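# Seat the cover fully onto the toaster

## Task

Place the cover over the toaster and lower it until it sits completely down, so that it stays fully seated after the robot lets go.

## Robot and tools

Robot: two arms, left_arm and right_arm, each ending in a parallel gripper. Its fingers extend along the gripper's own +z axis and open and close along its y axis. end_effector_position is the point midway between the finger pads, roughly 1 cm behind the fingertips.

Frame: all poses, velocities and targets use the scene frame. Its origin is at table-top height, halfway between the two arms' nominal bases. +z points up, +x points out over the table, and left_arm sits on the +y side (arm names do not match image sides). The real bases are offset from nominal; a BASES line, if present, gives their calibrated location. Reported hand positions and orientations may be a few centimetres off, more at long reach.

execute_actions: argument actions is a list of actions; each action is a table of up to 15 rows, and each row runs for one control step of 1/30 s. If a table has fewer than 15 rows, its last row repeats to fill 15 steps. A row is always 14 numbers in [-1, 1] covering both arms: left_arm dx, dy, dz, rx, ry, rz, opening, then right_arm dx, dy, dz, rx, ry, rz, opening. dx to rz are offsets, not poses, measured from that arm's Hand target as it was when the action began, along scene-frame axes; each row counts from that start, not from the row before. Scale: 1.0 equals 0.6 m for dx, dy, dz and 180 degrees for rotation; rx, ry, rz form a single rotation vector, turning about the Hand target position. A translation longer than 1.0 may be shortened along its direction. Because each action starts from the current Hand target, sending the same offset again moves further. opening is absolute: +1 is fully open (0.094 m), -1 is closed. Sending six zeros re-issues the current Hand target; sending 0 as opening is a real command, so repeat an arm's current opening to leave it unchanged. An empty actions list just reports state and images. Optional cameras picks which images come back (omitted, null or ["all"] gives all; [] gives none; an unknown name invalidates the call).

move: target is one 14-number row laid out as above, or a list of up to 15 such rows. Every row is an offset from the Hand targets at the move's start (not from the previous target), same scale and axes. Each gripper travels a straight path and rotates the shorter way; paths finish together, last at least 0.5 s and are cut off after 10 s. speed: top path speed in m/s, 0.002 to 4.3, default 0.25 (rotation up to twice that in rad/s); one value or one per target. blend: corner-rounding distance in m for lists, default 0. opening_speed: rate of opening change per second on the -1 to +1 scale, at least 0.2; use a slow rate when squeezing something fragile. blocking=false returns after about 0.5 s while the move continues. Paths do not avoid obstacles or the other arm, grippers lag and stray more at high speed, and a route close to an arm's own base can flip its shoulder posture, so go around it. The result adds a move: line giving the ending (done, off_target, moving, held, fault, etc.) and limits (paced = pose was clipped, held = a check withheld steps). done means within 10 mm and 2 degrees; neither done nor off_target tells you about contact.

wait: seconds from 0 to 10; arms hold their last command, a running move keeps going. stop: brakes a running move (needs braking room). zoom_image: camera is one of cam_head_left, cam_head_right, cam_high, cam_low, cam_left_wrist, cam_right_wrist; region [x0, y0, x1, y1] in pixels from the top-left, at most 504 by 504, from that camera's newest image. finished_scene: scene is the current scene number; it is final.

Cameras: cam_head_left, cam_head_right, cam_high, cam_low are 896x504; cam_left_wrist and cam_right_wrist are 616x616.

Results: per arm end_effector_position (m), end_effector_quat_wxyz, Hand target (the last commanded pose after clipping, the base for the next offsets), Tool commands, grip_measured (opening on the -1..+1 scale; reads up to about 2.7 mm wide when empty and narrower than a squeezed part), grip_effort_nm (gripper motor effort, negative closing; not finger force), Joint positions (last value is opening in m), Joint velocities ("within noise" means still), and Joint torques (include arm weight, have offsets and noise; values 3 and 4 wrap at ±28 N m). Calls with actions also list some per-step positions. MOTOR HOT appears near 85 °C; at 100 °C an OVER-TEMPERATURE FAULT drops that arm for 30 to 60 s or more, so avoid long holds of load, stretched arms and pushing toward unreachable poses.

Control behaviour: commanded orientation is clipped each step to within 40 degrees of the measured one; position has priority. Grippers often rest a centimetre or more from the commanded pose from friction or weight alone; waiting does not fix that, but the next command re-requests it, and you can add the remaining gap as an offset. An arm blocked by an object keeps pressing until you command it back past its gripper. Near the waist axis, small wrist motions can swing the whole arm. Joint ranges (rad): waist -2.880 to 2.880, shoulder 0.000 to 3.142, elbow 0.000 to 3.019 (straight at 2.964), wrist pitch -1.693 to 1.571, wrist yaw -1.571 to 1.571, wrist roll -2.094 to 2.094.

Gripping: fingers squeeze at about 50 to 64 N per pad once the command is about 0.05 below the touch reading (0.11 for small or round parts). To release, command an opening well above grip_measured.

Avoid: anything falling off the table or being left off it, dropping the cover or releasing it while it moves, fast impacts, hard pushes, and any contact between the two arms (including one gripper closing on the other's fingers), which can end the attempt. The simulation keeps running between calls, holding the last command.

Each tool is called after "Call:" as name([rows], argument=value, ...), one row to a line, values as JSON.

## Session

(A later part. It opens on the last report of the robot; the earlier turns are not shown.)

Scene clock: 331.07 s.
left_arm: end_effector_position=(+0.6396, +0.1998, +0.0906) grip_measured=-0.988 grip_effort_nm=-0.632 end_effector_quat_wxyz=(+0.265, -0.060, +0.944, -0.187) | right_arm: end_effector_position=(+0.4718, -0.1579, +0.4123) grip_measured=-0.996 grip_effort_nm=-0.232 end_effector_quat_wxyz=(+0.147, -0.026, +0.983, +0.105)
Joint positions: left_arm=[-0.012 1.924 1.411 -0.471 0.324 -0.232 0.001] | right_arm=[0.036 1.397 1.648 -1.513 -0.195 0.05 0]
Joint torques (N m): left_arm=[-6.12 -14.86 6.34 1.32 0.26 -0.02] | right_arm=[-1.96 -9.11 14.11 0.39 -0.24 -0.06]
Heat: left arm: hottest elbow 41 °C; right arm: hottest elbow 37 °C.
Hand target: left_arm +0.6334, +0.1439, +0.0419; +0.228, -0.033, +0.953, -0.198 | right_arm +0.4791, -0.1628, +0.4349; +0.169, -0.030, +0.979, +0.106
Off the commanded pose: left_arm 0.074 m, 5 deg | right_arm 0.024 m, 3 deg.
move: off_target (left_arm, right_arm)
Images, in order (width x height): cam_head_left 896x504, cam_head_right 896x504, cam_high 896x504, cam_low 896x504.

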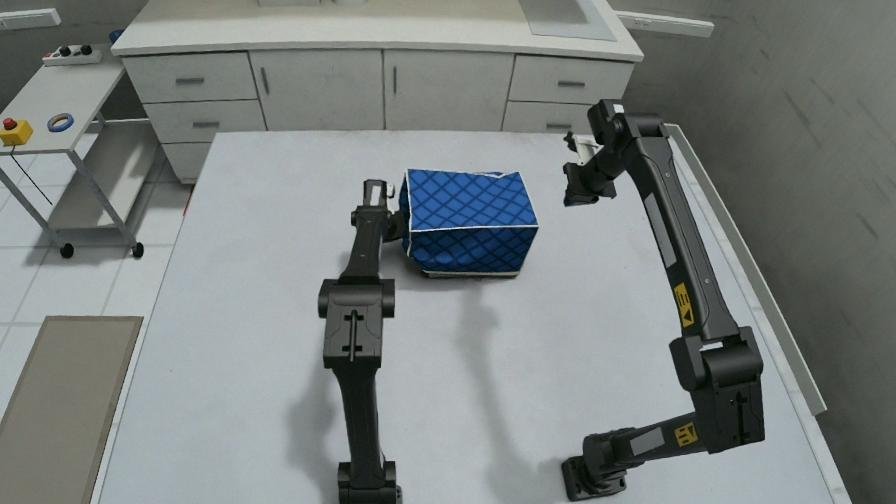

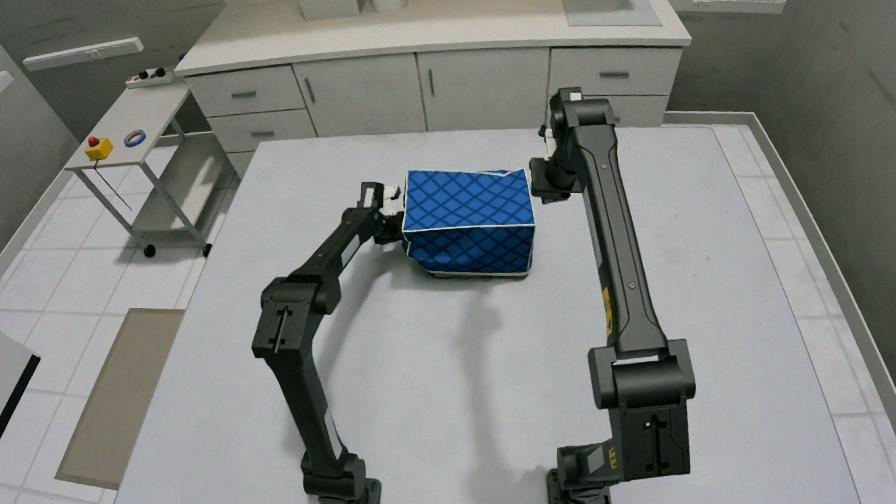

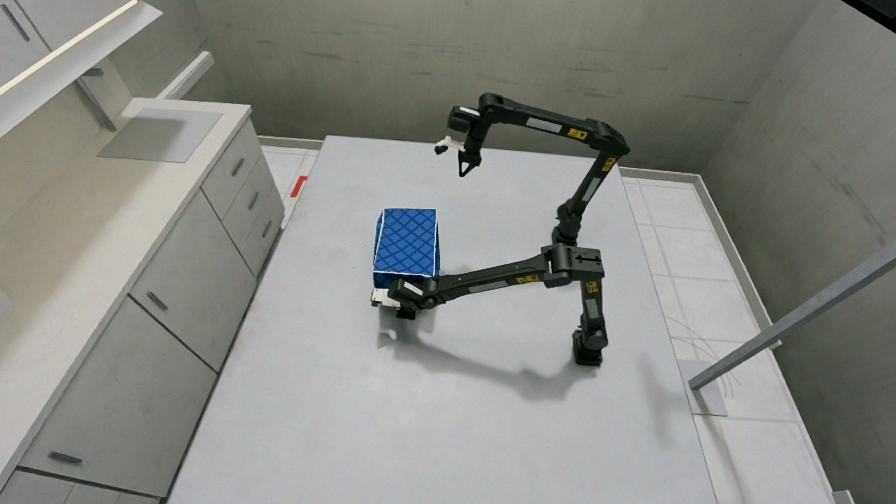

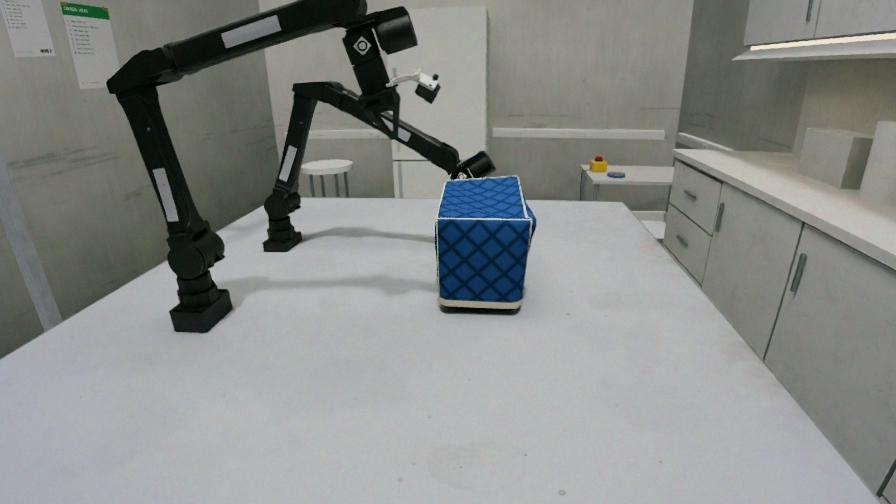

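Call:
move([
  [0,0.15,0.1,0,0,0,-1,0,0,0,0,0,0,-1],
  [-0.4,0.25,0.5,0.1,0,0,-1,-0.2,0,0,0,0,0,-1],
], speed=0.25, cameras=["cam_high","cam_head_left","cam_head_right","cam_low"])

Call:
zoom_image(camera="cam_high", region=[360, 190, 460, 310])

Call:
zoom_image(camera="cam_head_left", region=[380, 150, 560, 290])

Call:
zoom_image(camera="cam_low", region=[420, 160, 560, 320])

Scene clock: 340.77 s.
left_arm: end_effector_position=(+0.3899, +0.2864, +0.3257) grip_measured=-0.988 grip_effort_nm=-0.632 end_effector_quat_wxyz=(+0.217, +0.004, +0.975, -0.052) | right_arm: end_effector_position=(+0.3649, -0.1657, +0.4373) grip_measured=-0.996 grip_effort_nm=-0.237 end_effector_quat_wxyz=(+0.174, -0.029, +0.978, +0.107)
Joint positions: left_arm=[0.12 1.203 1.272 -1.215 0.156 0.099 0.001] | right_arm=[0.037 1.11 1.459 -1.555 -0.195 0.05 0]
Joint torques (N m): left_arm=[1.08 -9.99 10.1 0.28 0 0.13] | right_arm=[-0.15 -5.71 8.25 0.5 0.05 0.18]
Heat: left arm: hottest elbow 39 °C; right arm: hottest elbow 38 °C.
Hand target: left_arm +0.3935, +0.2939, +0.3419; +0.230, +0.003, +0.972, -0.047 | right_arm +0.3592, -0.1627, +0.4349; +0.169, -0.030, +0.979, +0.106
Off the commanded pose: left_arm 0.018 m, 2 deg | right_arm 0.007 m, 1 deg.
move: off_target (left_arm)
Images, in order (width x height): cam_head_left 896x504, cam_head_right 896x504, cam_high 896x504, cam_low 896x504.

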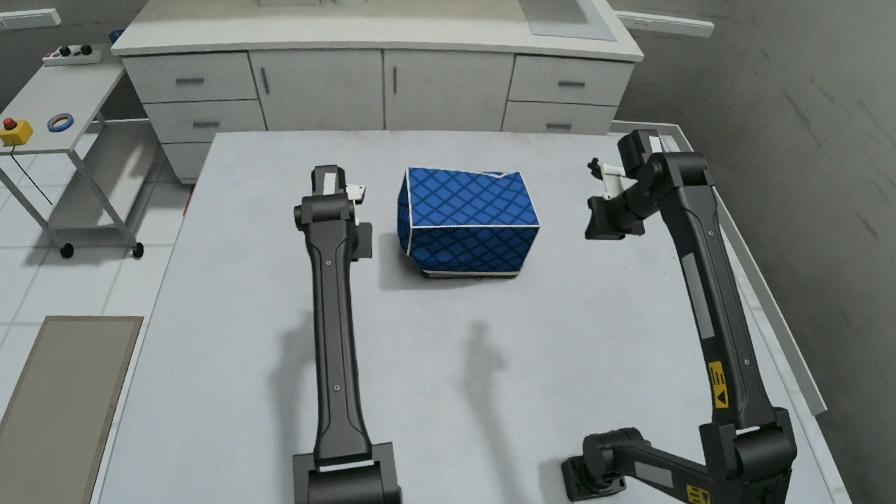

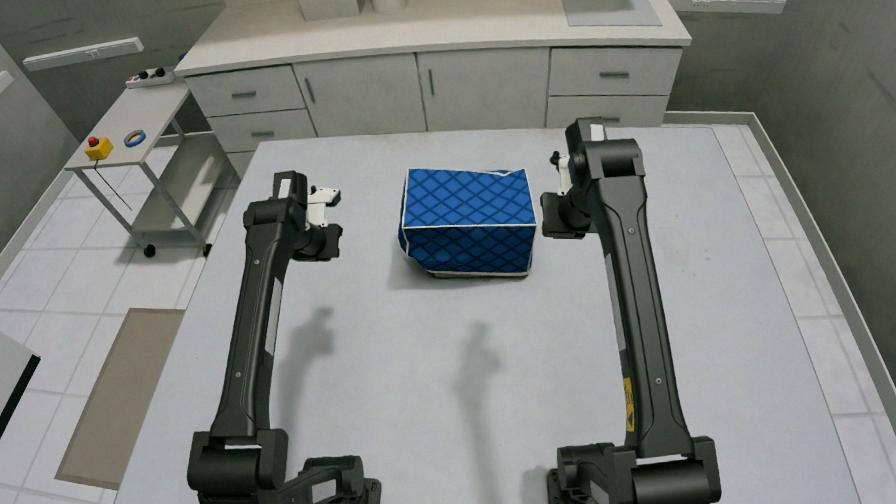

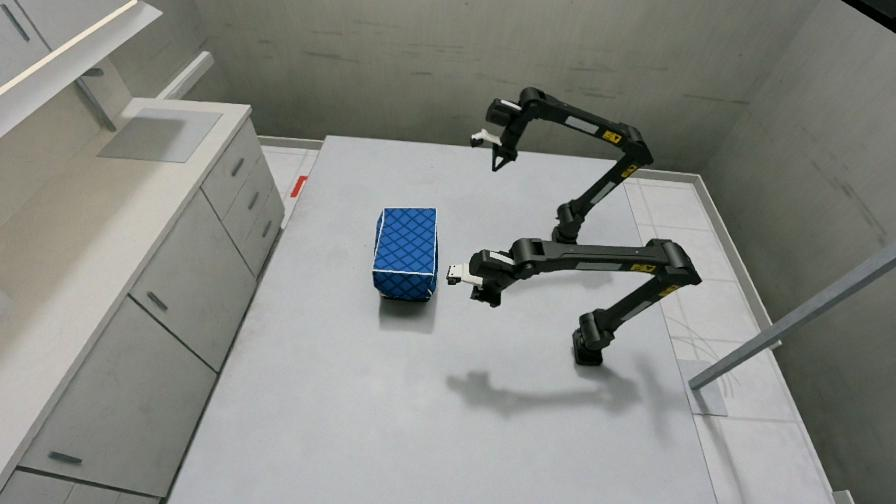

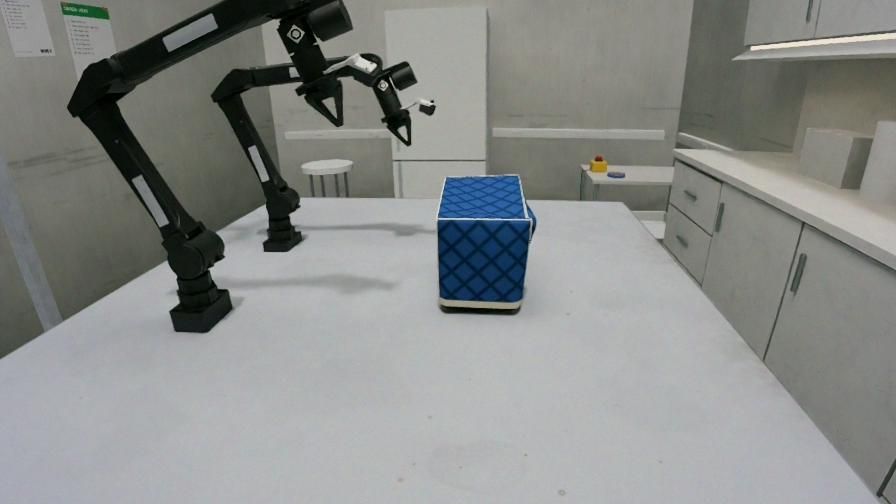

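Scaled by 4.200.

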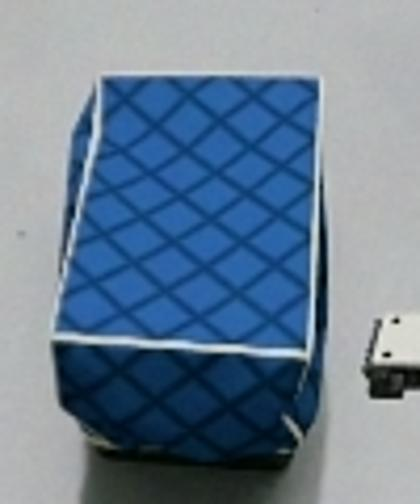

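Scaled by 2.800.

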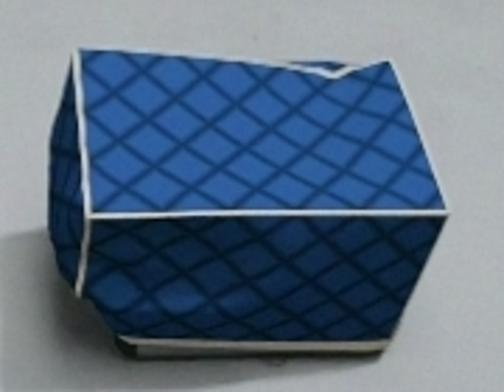

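Scaled by 3.150.

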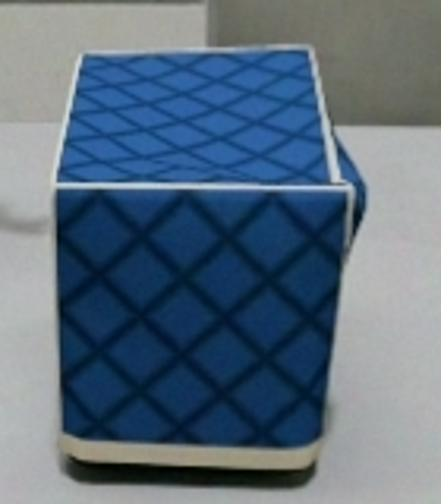

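Call:
move([
  [0.46,-0.22,0.0,-0.1,0,0,0.2,0.515,0.01,-0.18,0.07,0,0,0.2],
  [0.46,-0.22,-0.175,-0.1,0,0,0.2,0.515,0.01,-0.32,0.07,0,0,0.2],
], speed=0.25, cameras=["cam_high","cam_head_right","cam_left_wrist","cam_right_wrist"])

Scene clock: 356.93 s.
left_arm: end_effector_position=(+0.6644, +0.1696, +0.2388) grip_measured=+0.198 grip_effort_nm=0.105 end_effector_quat_wxyz=(+0.224, -0.034, +0.954, -0.195) | right_arm: end_effector_position=(+0.6647, -0.1510, +0.2576) grip_measured=+0.198 grip_effort_nm=0.105 end_effector_quat_wxyz=(+0.178, -0.018, +0.961, +0.212)
Joint positions: left_arm=[-0.05 1.915 1.83 -0.981 0.344 -0.207 0.056] | right_arm=[-0.032 1.849 1.751 -1.094 -0.425 0.05 0.056]
Joint torques (N m): left_arm=[-0.91 -21.48 8.35 1.26 0.14 0] | right_arm=[-1.61 -14.33 9.01 1.1 -0.37 0.11]
Heat: left arm: hottest elbow 39 °C; right arm: hottest elbow 37 °C.
Hand target: left_arm +0.6695, +0.1620, +0.2371; +0.228, -0.033, +0.953, -0.198 | right_arm +0.6681, -0.1569, +0.2427; +0.171, -0.011, +0.962, +0.213
Off the commanded pose: left_arm 0.009 m, 1 deg | right_arm 0.016 m, 1 deg.
move: off_target (right_arm)
Images, in order (width x height): cam_head_right 896x504, cam_high 896x504, cam_left_wrist 616x616, cam_right_wrist 616x616.

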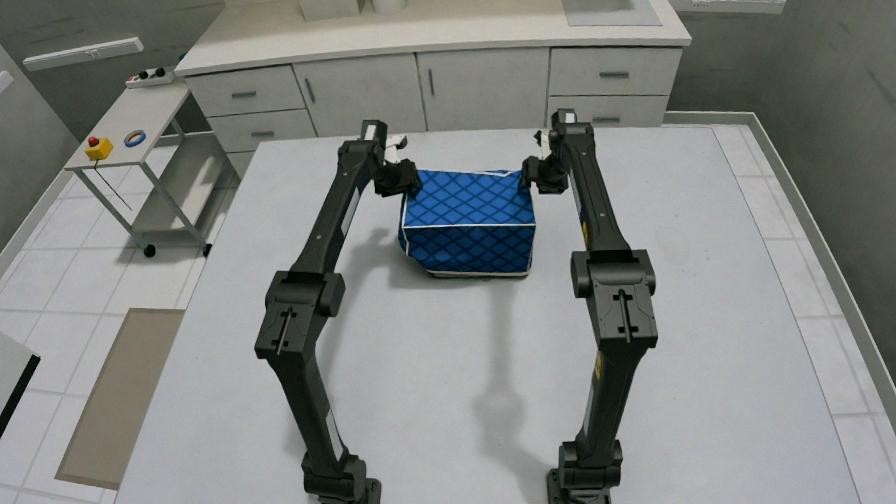

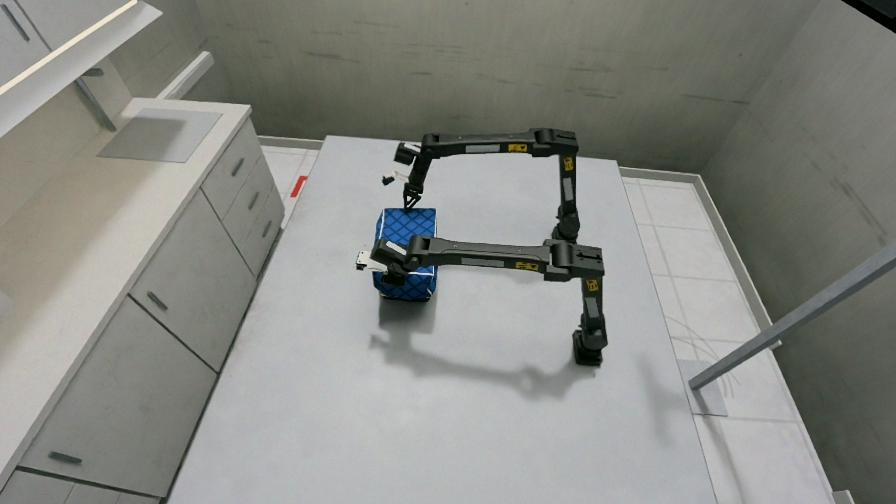

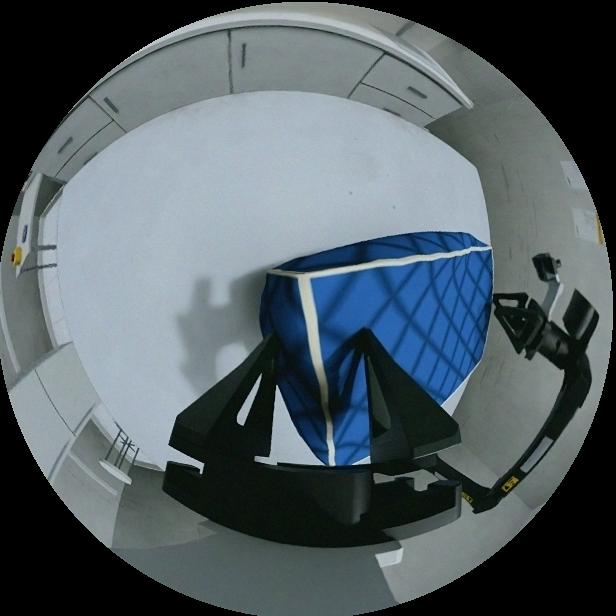

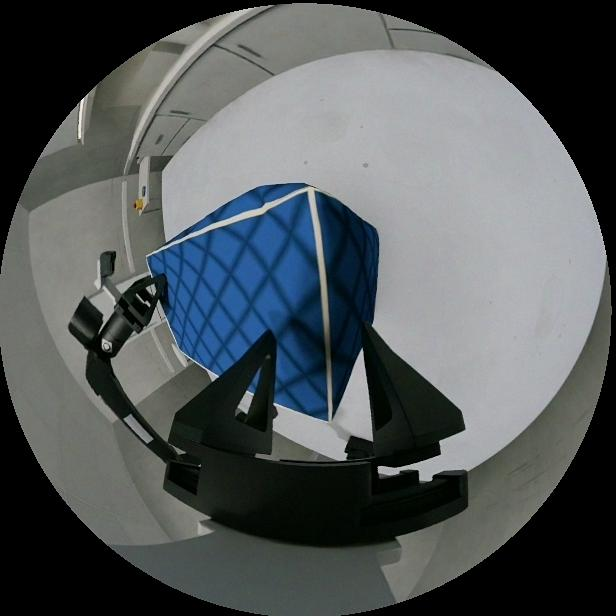

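Call:
move([
  [0,-0.01,-0.02,0,0,0,0.2,0,0.0,-0.05,0,0,0,0.2],
  [0,-0.01,-0.02,0,0,0,-1,0,0.0,-0.05,0,0,0,-1],
  [-0.01,0,0.18,0.06,0,0,-1,-0.01,0.01,0.18,0,0,0,-1],
  [-0.04,0.03,0.2,0.12,0,0,-1,-0.04,0.03,0.18,-0.04,0,0,-1],
], speed=0.15, cameras=["cam_high","cam_head_left","cam_head_right","cam_low"])

Call:
zoom_image(camera="cam_high", region=[340, 170, 460, 310])

Call:
zoom_image(camera="cam_head_right", region=[360, 90, 580, 290])

Call:
zoom_image(camera="cam_low", region=[370, 120, 570, 320])

Scene clock: 366.80 s.
left_arm: end_effector_position=(+0.6431, +0.1665, +0.3316) grip_measured=-0.916 grip_effort_nm=-1.023 end_effector_quat_wxyz=(+0.212, +0.007, +0.977, -0.028) | right_arm: end_effector_position=(+0.6475, -0.1363, +0.3213) grip_measured=-0.948 grip_effort_nm=-1.038 end_effector_quat_wxyz=(+0.153, -0.028, +0.975, +0.156)
Joint positions: left_arm=[-0.139 1.915 2.12 -1.345 0.003 -0.12 0.004] | right_arm=[0.023 1.835 1.927 -1.335 -0.3 0.053 0.002]
Joint torques (N m): left_arm=[0.97 -23.06 10.58 0.09 -0.82 0.27] | right_arm=[-1.08 -17.55 12.15 -0.02 0.29 0.26]
Heat: left arm: hottest elbow 40 °C; right arm: hottest elbow 36 °C.
Hand target: left_arm +0.6455, +0.1800, +0.3570; +0.230, +0.010, +0.973, -0.016 | right_arm +0.6441, -0.1389, +0.3510; +0.171, -0.022, +0.973, +0.152
Off the commanded pose: left_arm 0.029 m, 3 deg | right_arm 0.030 m, 2 deg.
move: off_target (left_arm, right_arm); target 2's new opening was sent with right_arm's hand 0.023 m and 2 deg from that target
Images, in order (width x height): cam_head_left 896x504, cam_head_right 896x504, cam_high 896x504, cam_low 896x504.

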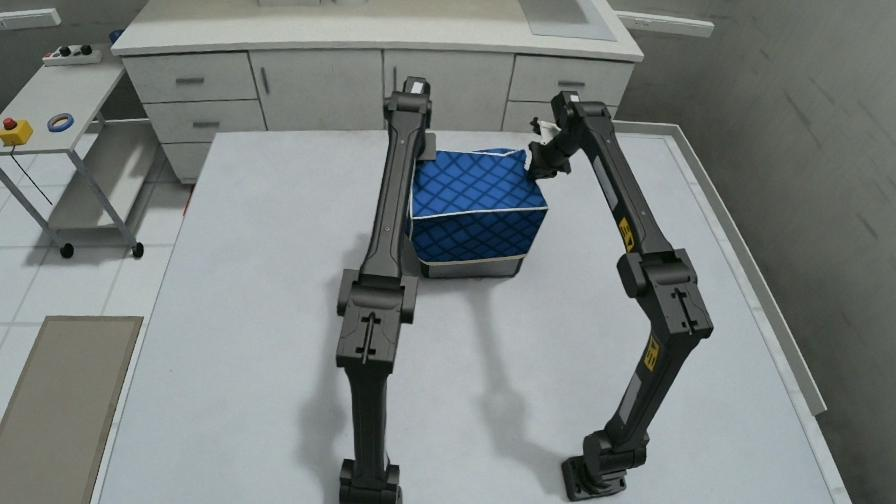

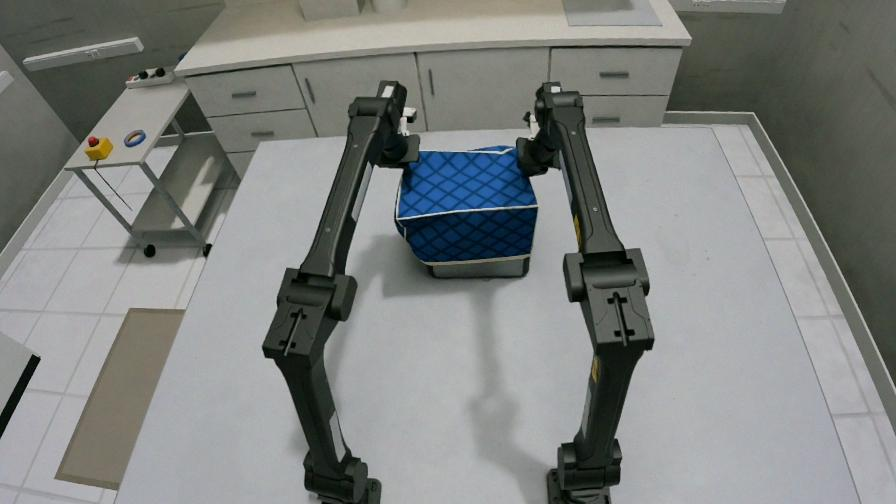

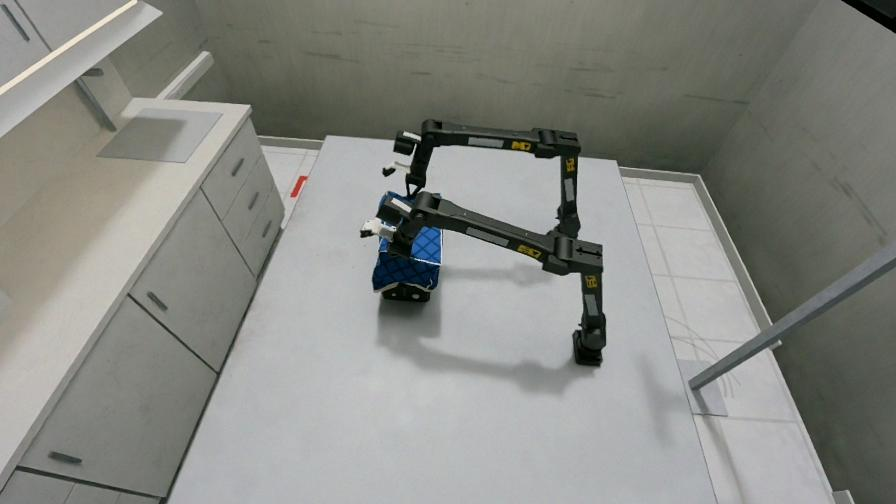

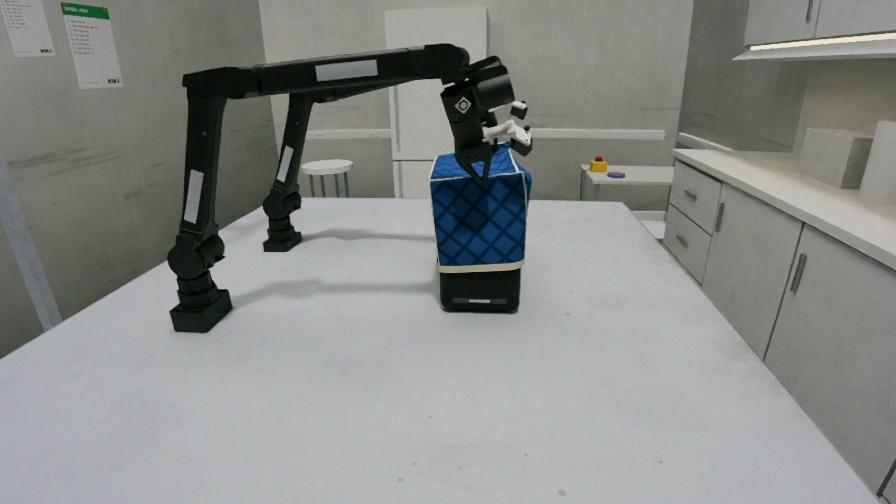

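Scaled by 3.600.

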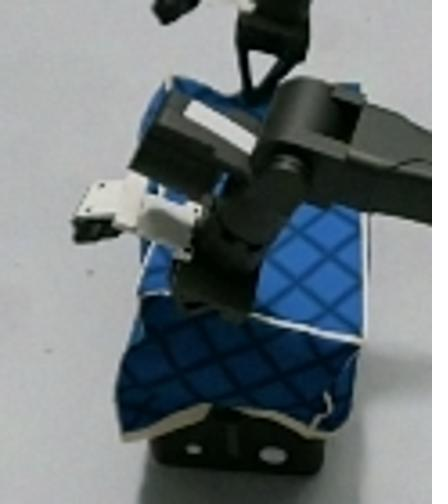

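Scaled by 2.291.

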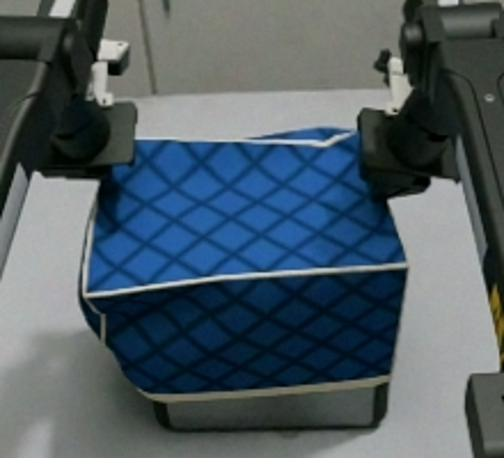

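Scaled by 2.520.

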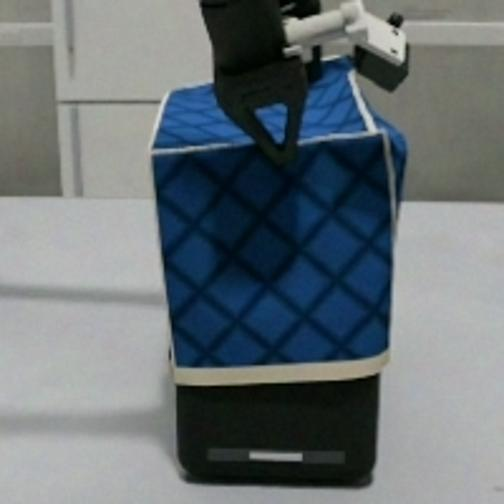

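Call:
move([
  [-0.02,0.01,0.12,0,-0.05,0,-1,0,0.02,0.06,0,0,0,-1],
  [-0.06,0.04,0.14,0.08,-0.08,0,-1,-0.02,0.03,0.07,0,0,0,-1],
], speed=0.15, cameras=["cam_high","cam_head_left","cam_head_right","cam_low"])

Call:
zoom_image(camera="cam_high", region=[340, 170, 460, 310])

Call:
zoom_image(camera="cam_head_right", region=[360, 90, 580, 290])

Call:
zoom_image(camera="cam_low", region=[370, 120, 570, 320])

Scene clock: 375.37 s.
left_arm: end_effector_position=(+0.6175, +0.1776, +0.3905) grip_measured=-0.916 grip_effort_nm=-1.028 end_effector_quat_wxyz=(+0.306, +0.049, +0.947, +0.090) | right_arm: end_effector_position=(+0.6342, -0.1210, +0.3687) grip_measured=-0.949 grip_effort_nm=-1.038 end_effector_quat_wxyz=(+0.154, -0.027, +0.976, +0.154)
Joint positions: left_arm=[-0.192 1.738 1.956 -1.183 -0.25 -0.006 0.004] | right_arm=[0.052 1.816 2.026 -1.442 -0.285 0.083 0.002]
Joint torques (N m): left_arm=[1.79 -24.7 8.81 1.35 -1.25 0.39] | right_arm=[-0.91 -16.44 12.22 0.24 0.18 0.27]
Heat: left arm: hottest elbow 39 °C; right arm: hottest elbow 36 °C.
Hand target: left_arm +0.6096, +0.2040, +0.4408; +0.347, +0.041, +0.931, +0.107 | right_arm +0.6322, -0.1210, +0.3928; +0.170, -0.022, +0.973, +0.152
Off the commanded pose: left_arm 0.057 m, 5 deg | right_arm 0.024 m, 2 deg.
move: off_target (left_arm, right_arm)
Images, in order (width x height): cam_head_left 896x504, cam_head_right 896x504, cam_high 896x504, cam_low 896x504.

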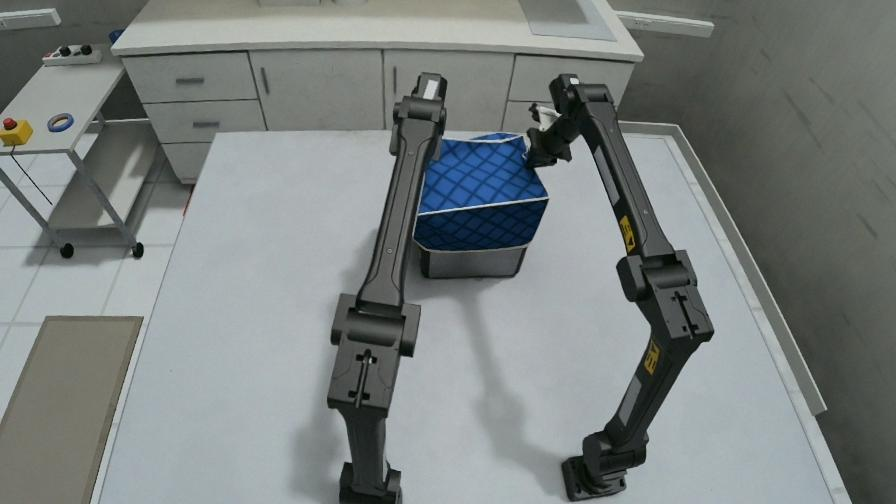

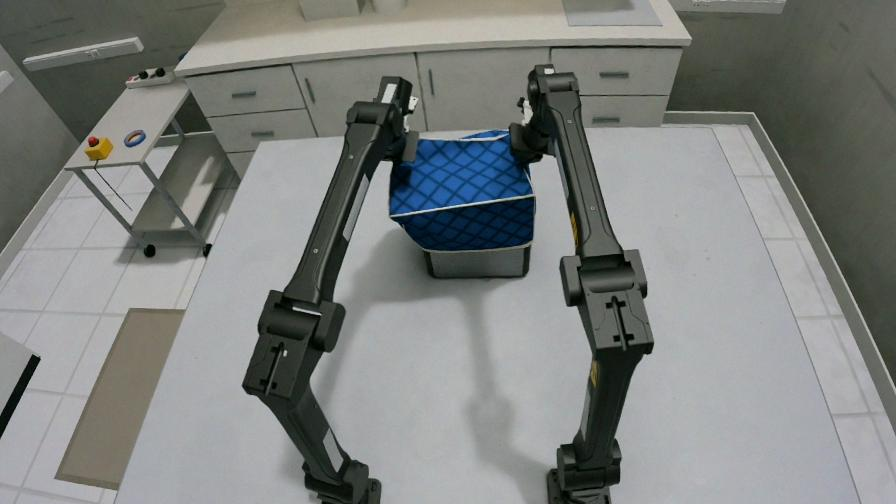

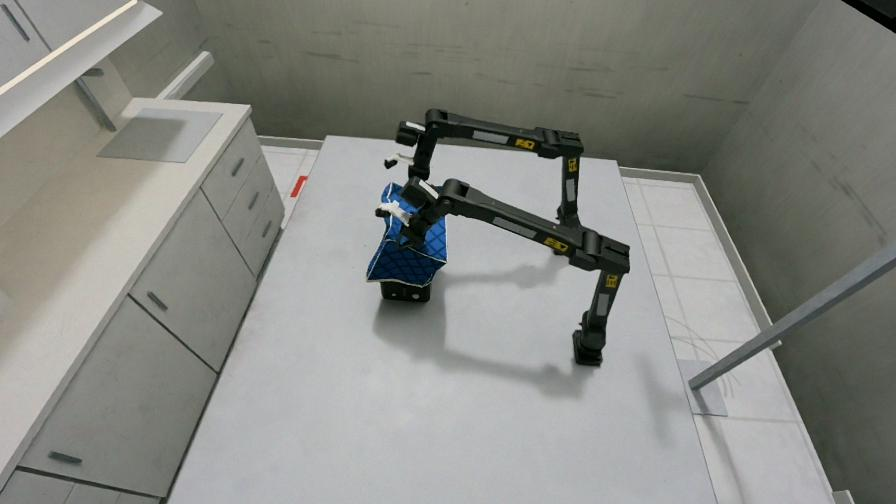

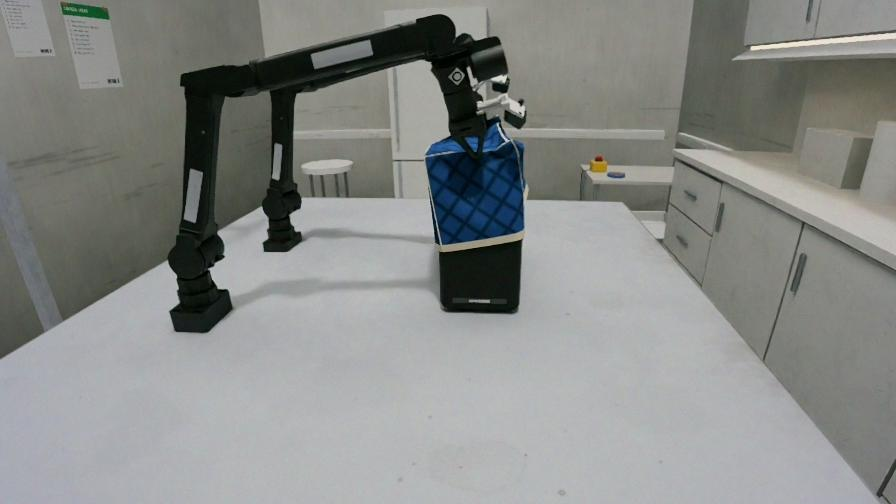

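Scaled by 3.600.

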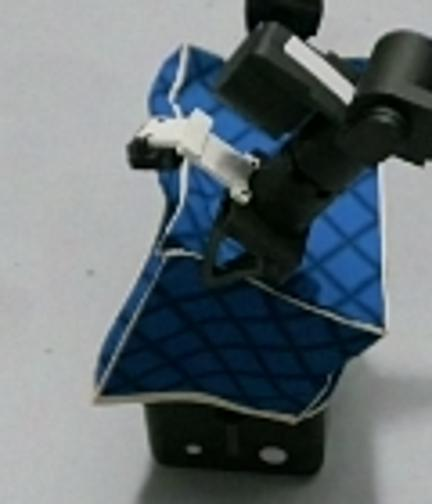

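Scaled by 2.291.

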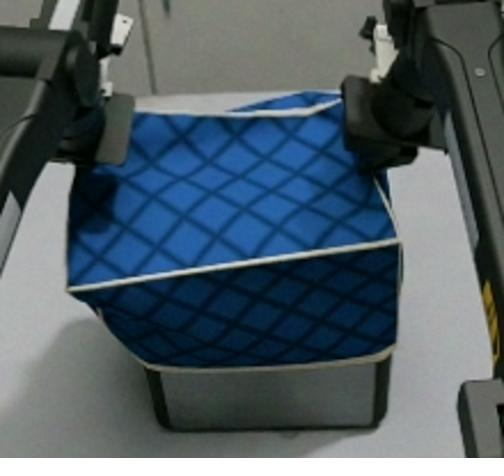

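Scaled by 2.520.

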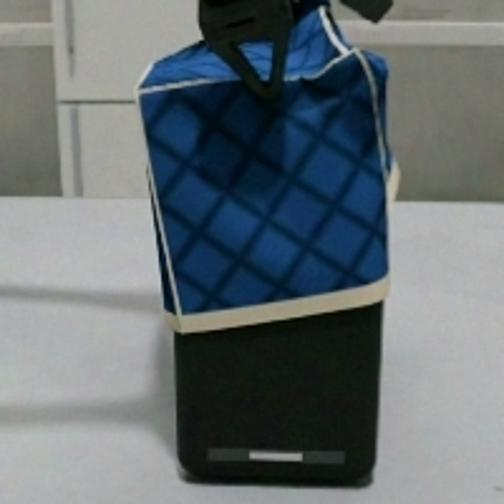

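Call:
move([
  [-0.01,-0.02,0.12,0,-0.06,0,-1,0,0,0.13,0,-0.03,0,-1],
], speed=0.15, cameras=["cam_high","cam_head_left","cam_head_right","cam_low"])

Call:
zoom_image(camera="cam_high", region=[340, 170, 460, 310])

Call:
zoom_image(camera="cam_head_right", region=[360, 90, 580, 290])

Call:
zoom_image(camera="cam_low", region=[370, 120, 570, 320])

Scene clock: 386.50 s.
left_arm: end_effector_position=(+0.6009, +0.1853, +0.4754) grip_measured=-0.916 grip_effort_nm=-1.023 end_effector_quat_wxyz=(+0.400, +0.031, +0.910, +0.102) | right_arm: end_effector_position=(+0.6256, -0.1110, +0.4483) grip_measured=-0.949 grip_effort_nm=-1.033 end_effector_quat_wxyz=(+0.193, -0.040, +0.968, +0.158)
Joint positions: left_arm=[-0.2 1.623 1.946 -1.085 -0.305 0.005 0.004] | right_arm=[0.07 1.807 2.211 -1.552 -0.284 0.086 0.002]
Joint torques (N m): left_arm=[0.62 -18.61 11.32 1.62 -0.72 0.29] | right_arm=[-1.85 -14.45 14.48 0.5 0.49 0.22]
Heat: left arm: hottest elbow 39 °C; right arm: hottest elbow 37 °C.
Hand target: left_arm +0.6035, +0.1920, +0.5129; +0.433, +0.030, +0.894, +0.111 | right_arm +0.6321, -0.1207, +0.4708; +0.216, -0.029, +0.964, +0.151
Off the commanded pose: left_arm 0.038 m, 4 deg | right_arm 0.025 m, 3 deg.
move: off_target (left_arm, right_arm)
Images, in order (width x height): cam_head_left 896x504, cam_head_right 896x504, cam_high 896x504, cam_low 896x504.

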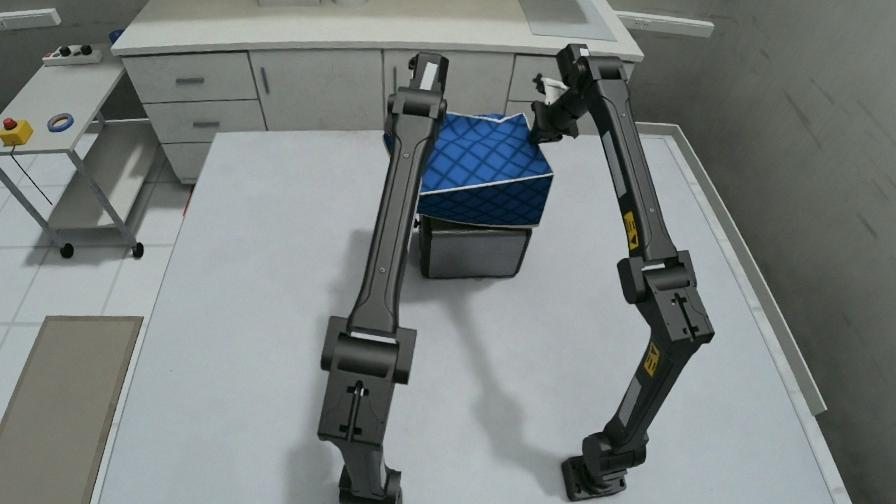

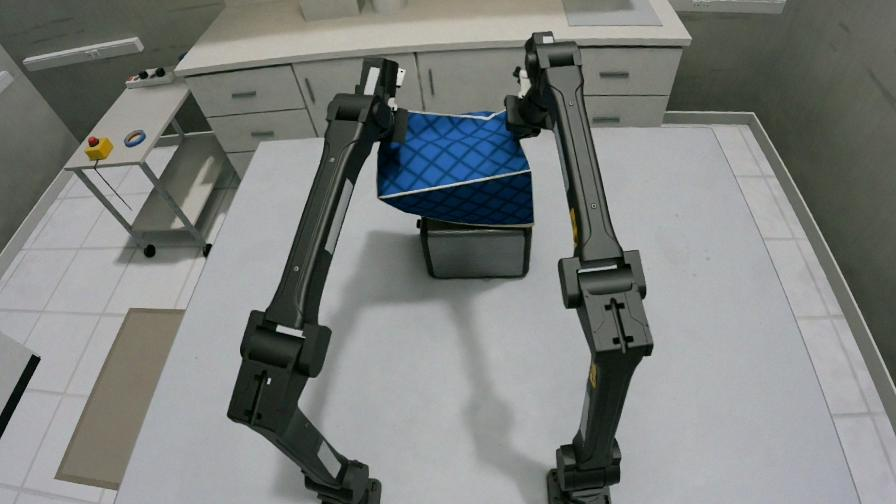

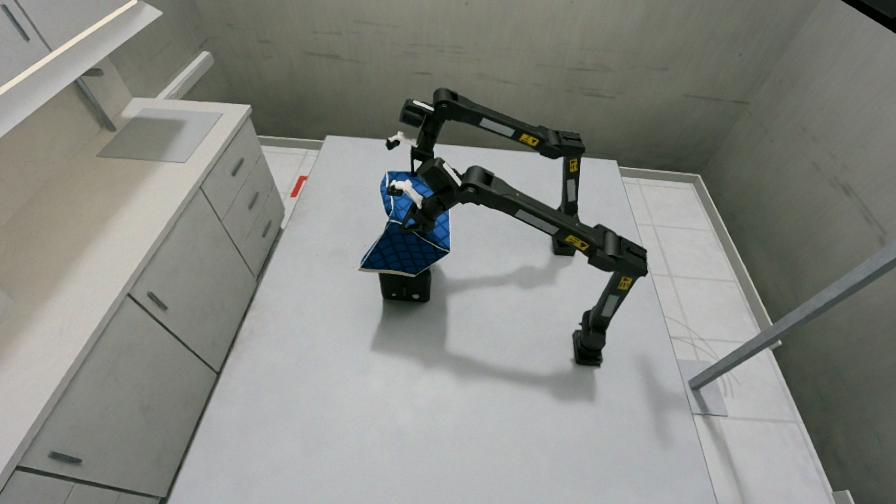

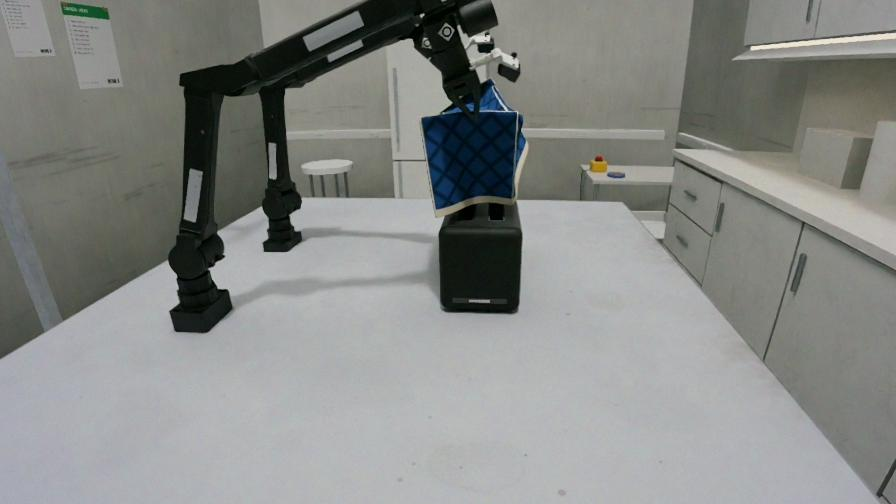

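Scaled by 3.600.

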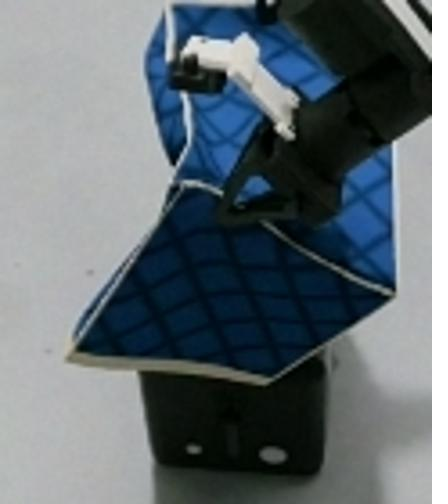

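Scaled by 2.291.

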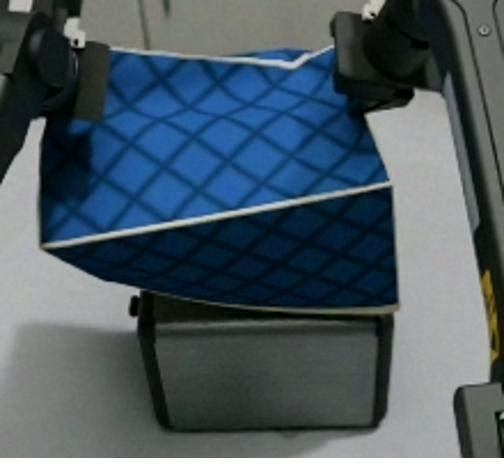

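Scaled by 2.520.

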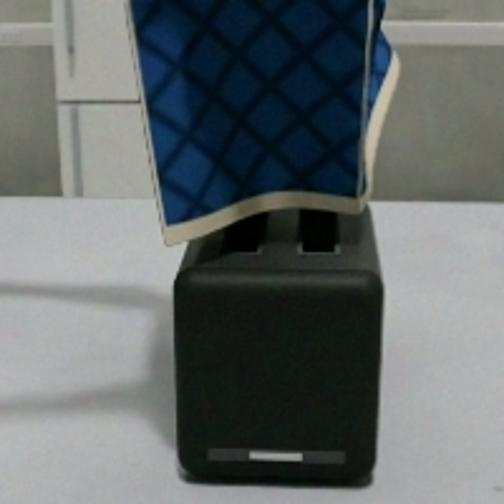

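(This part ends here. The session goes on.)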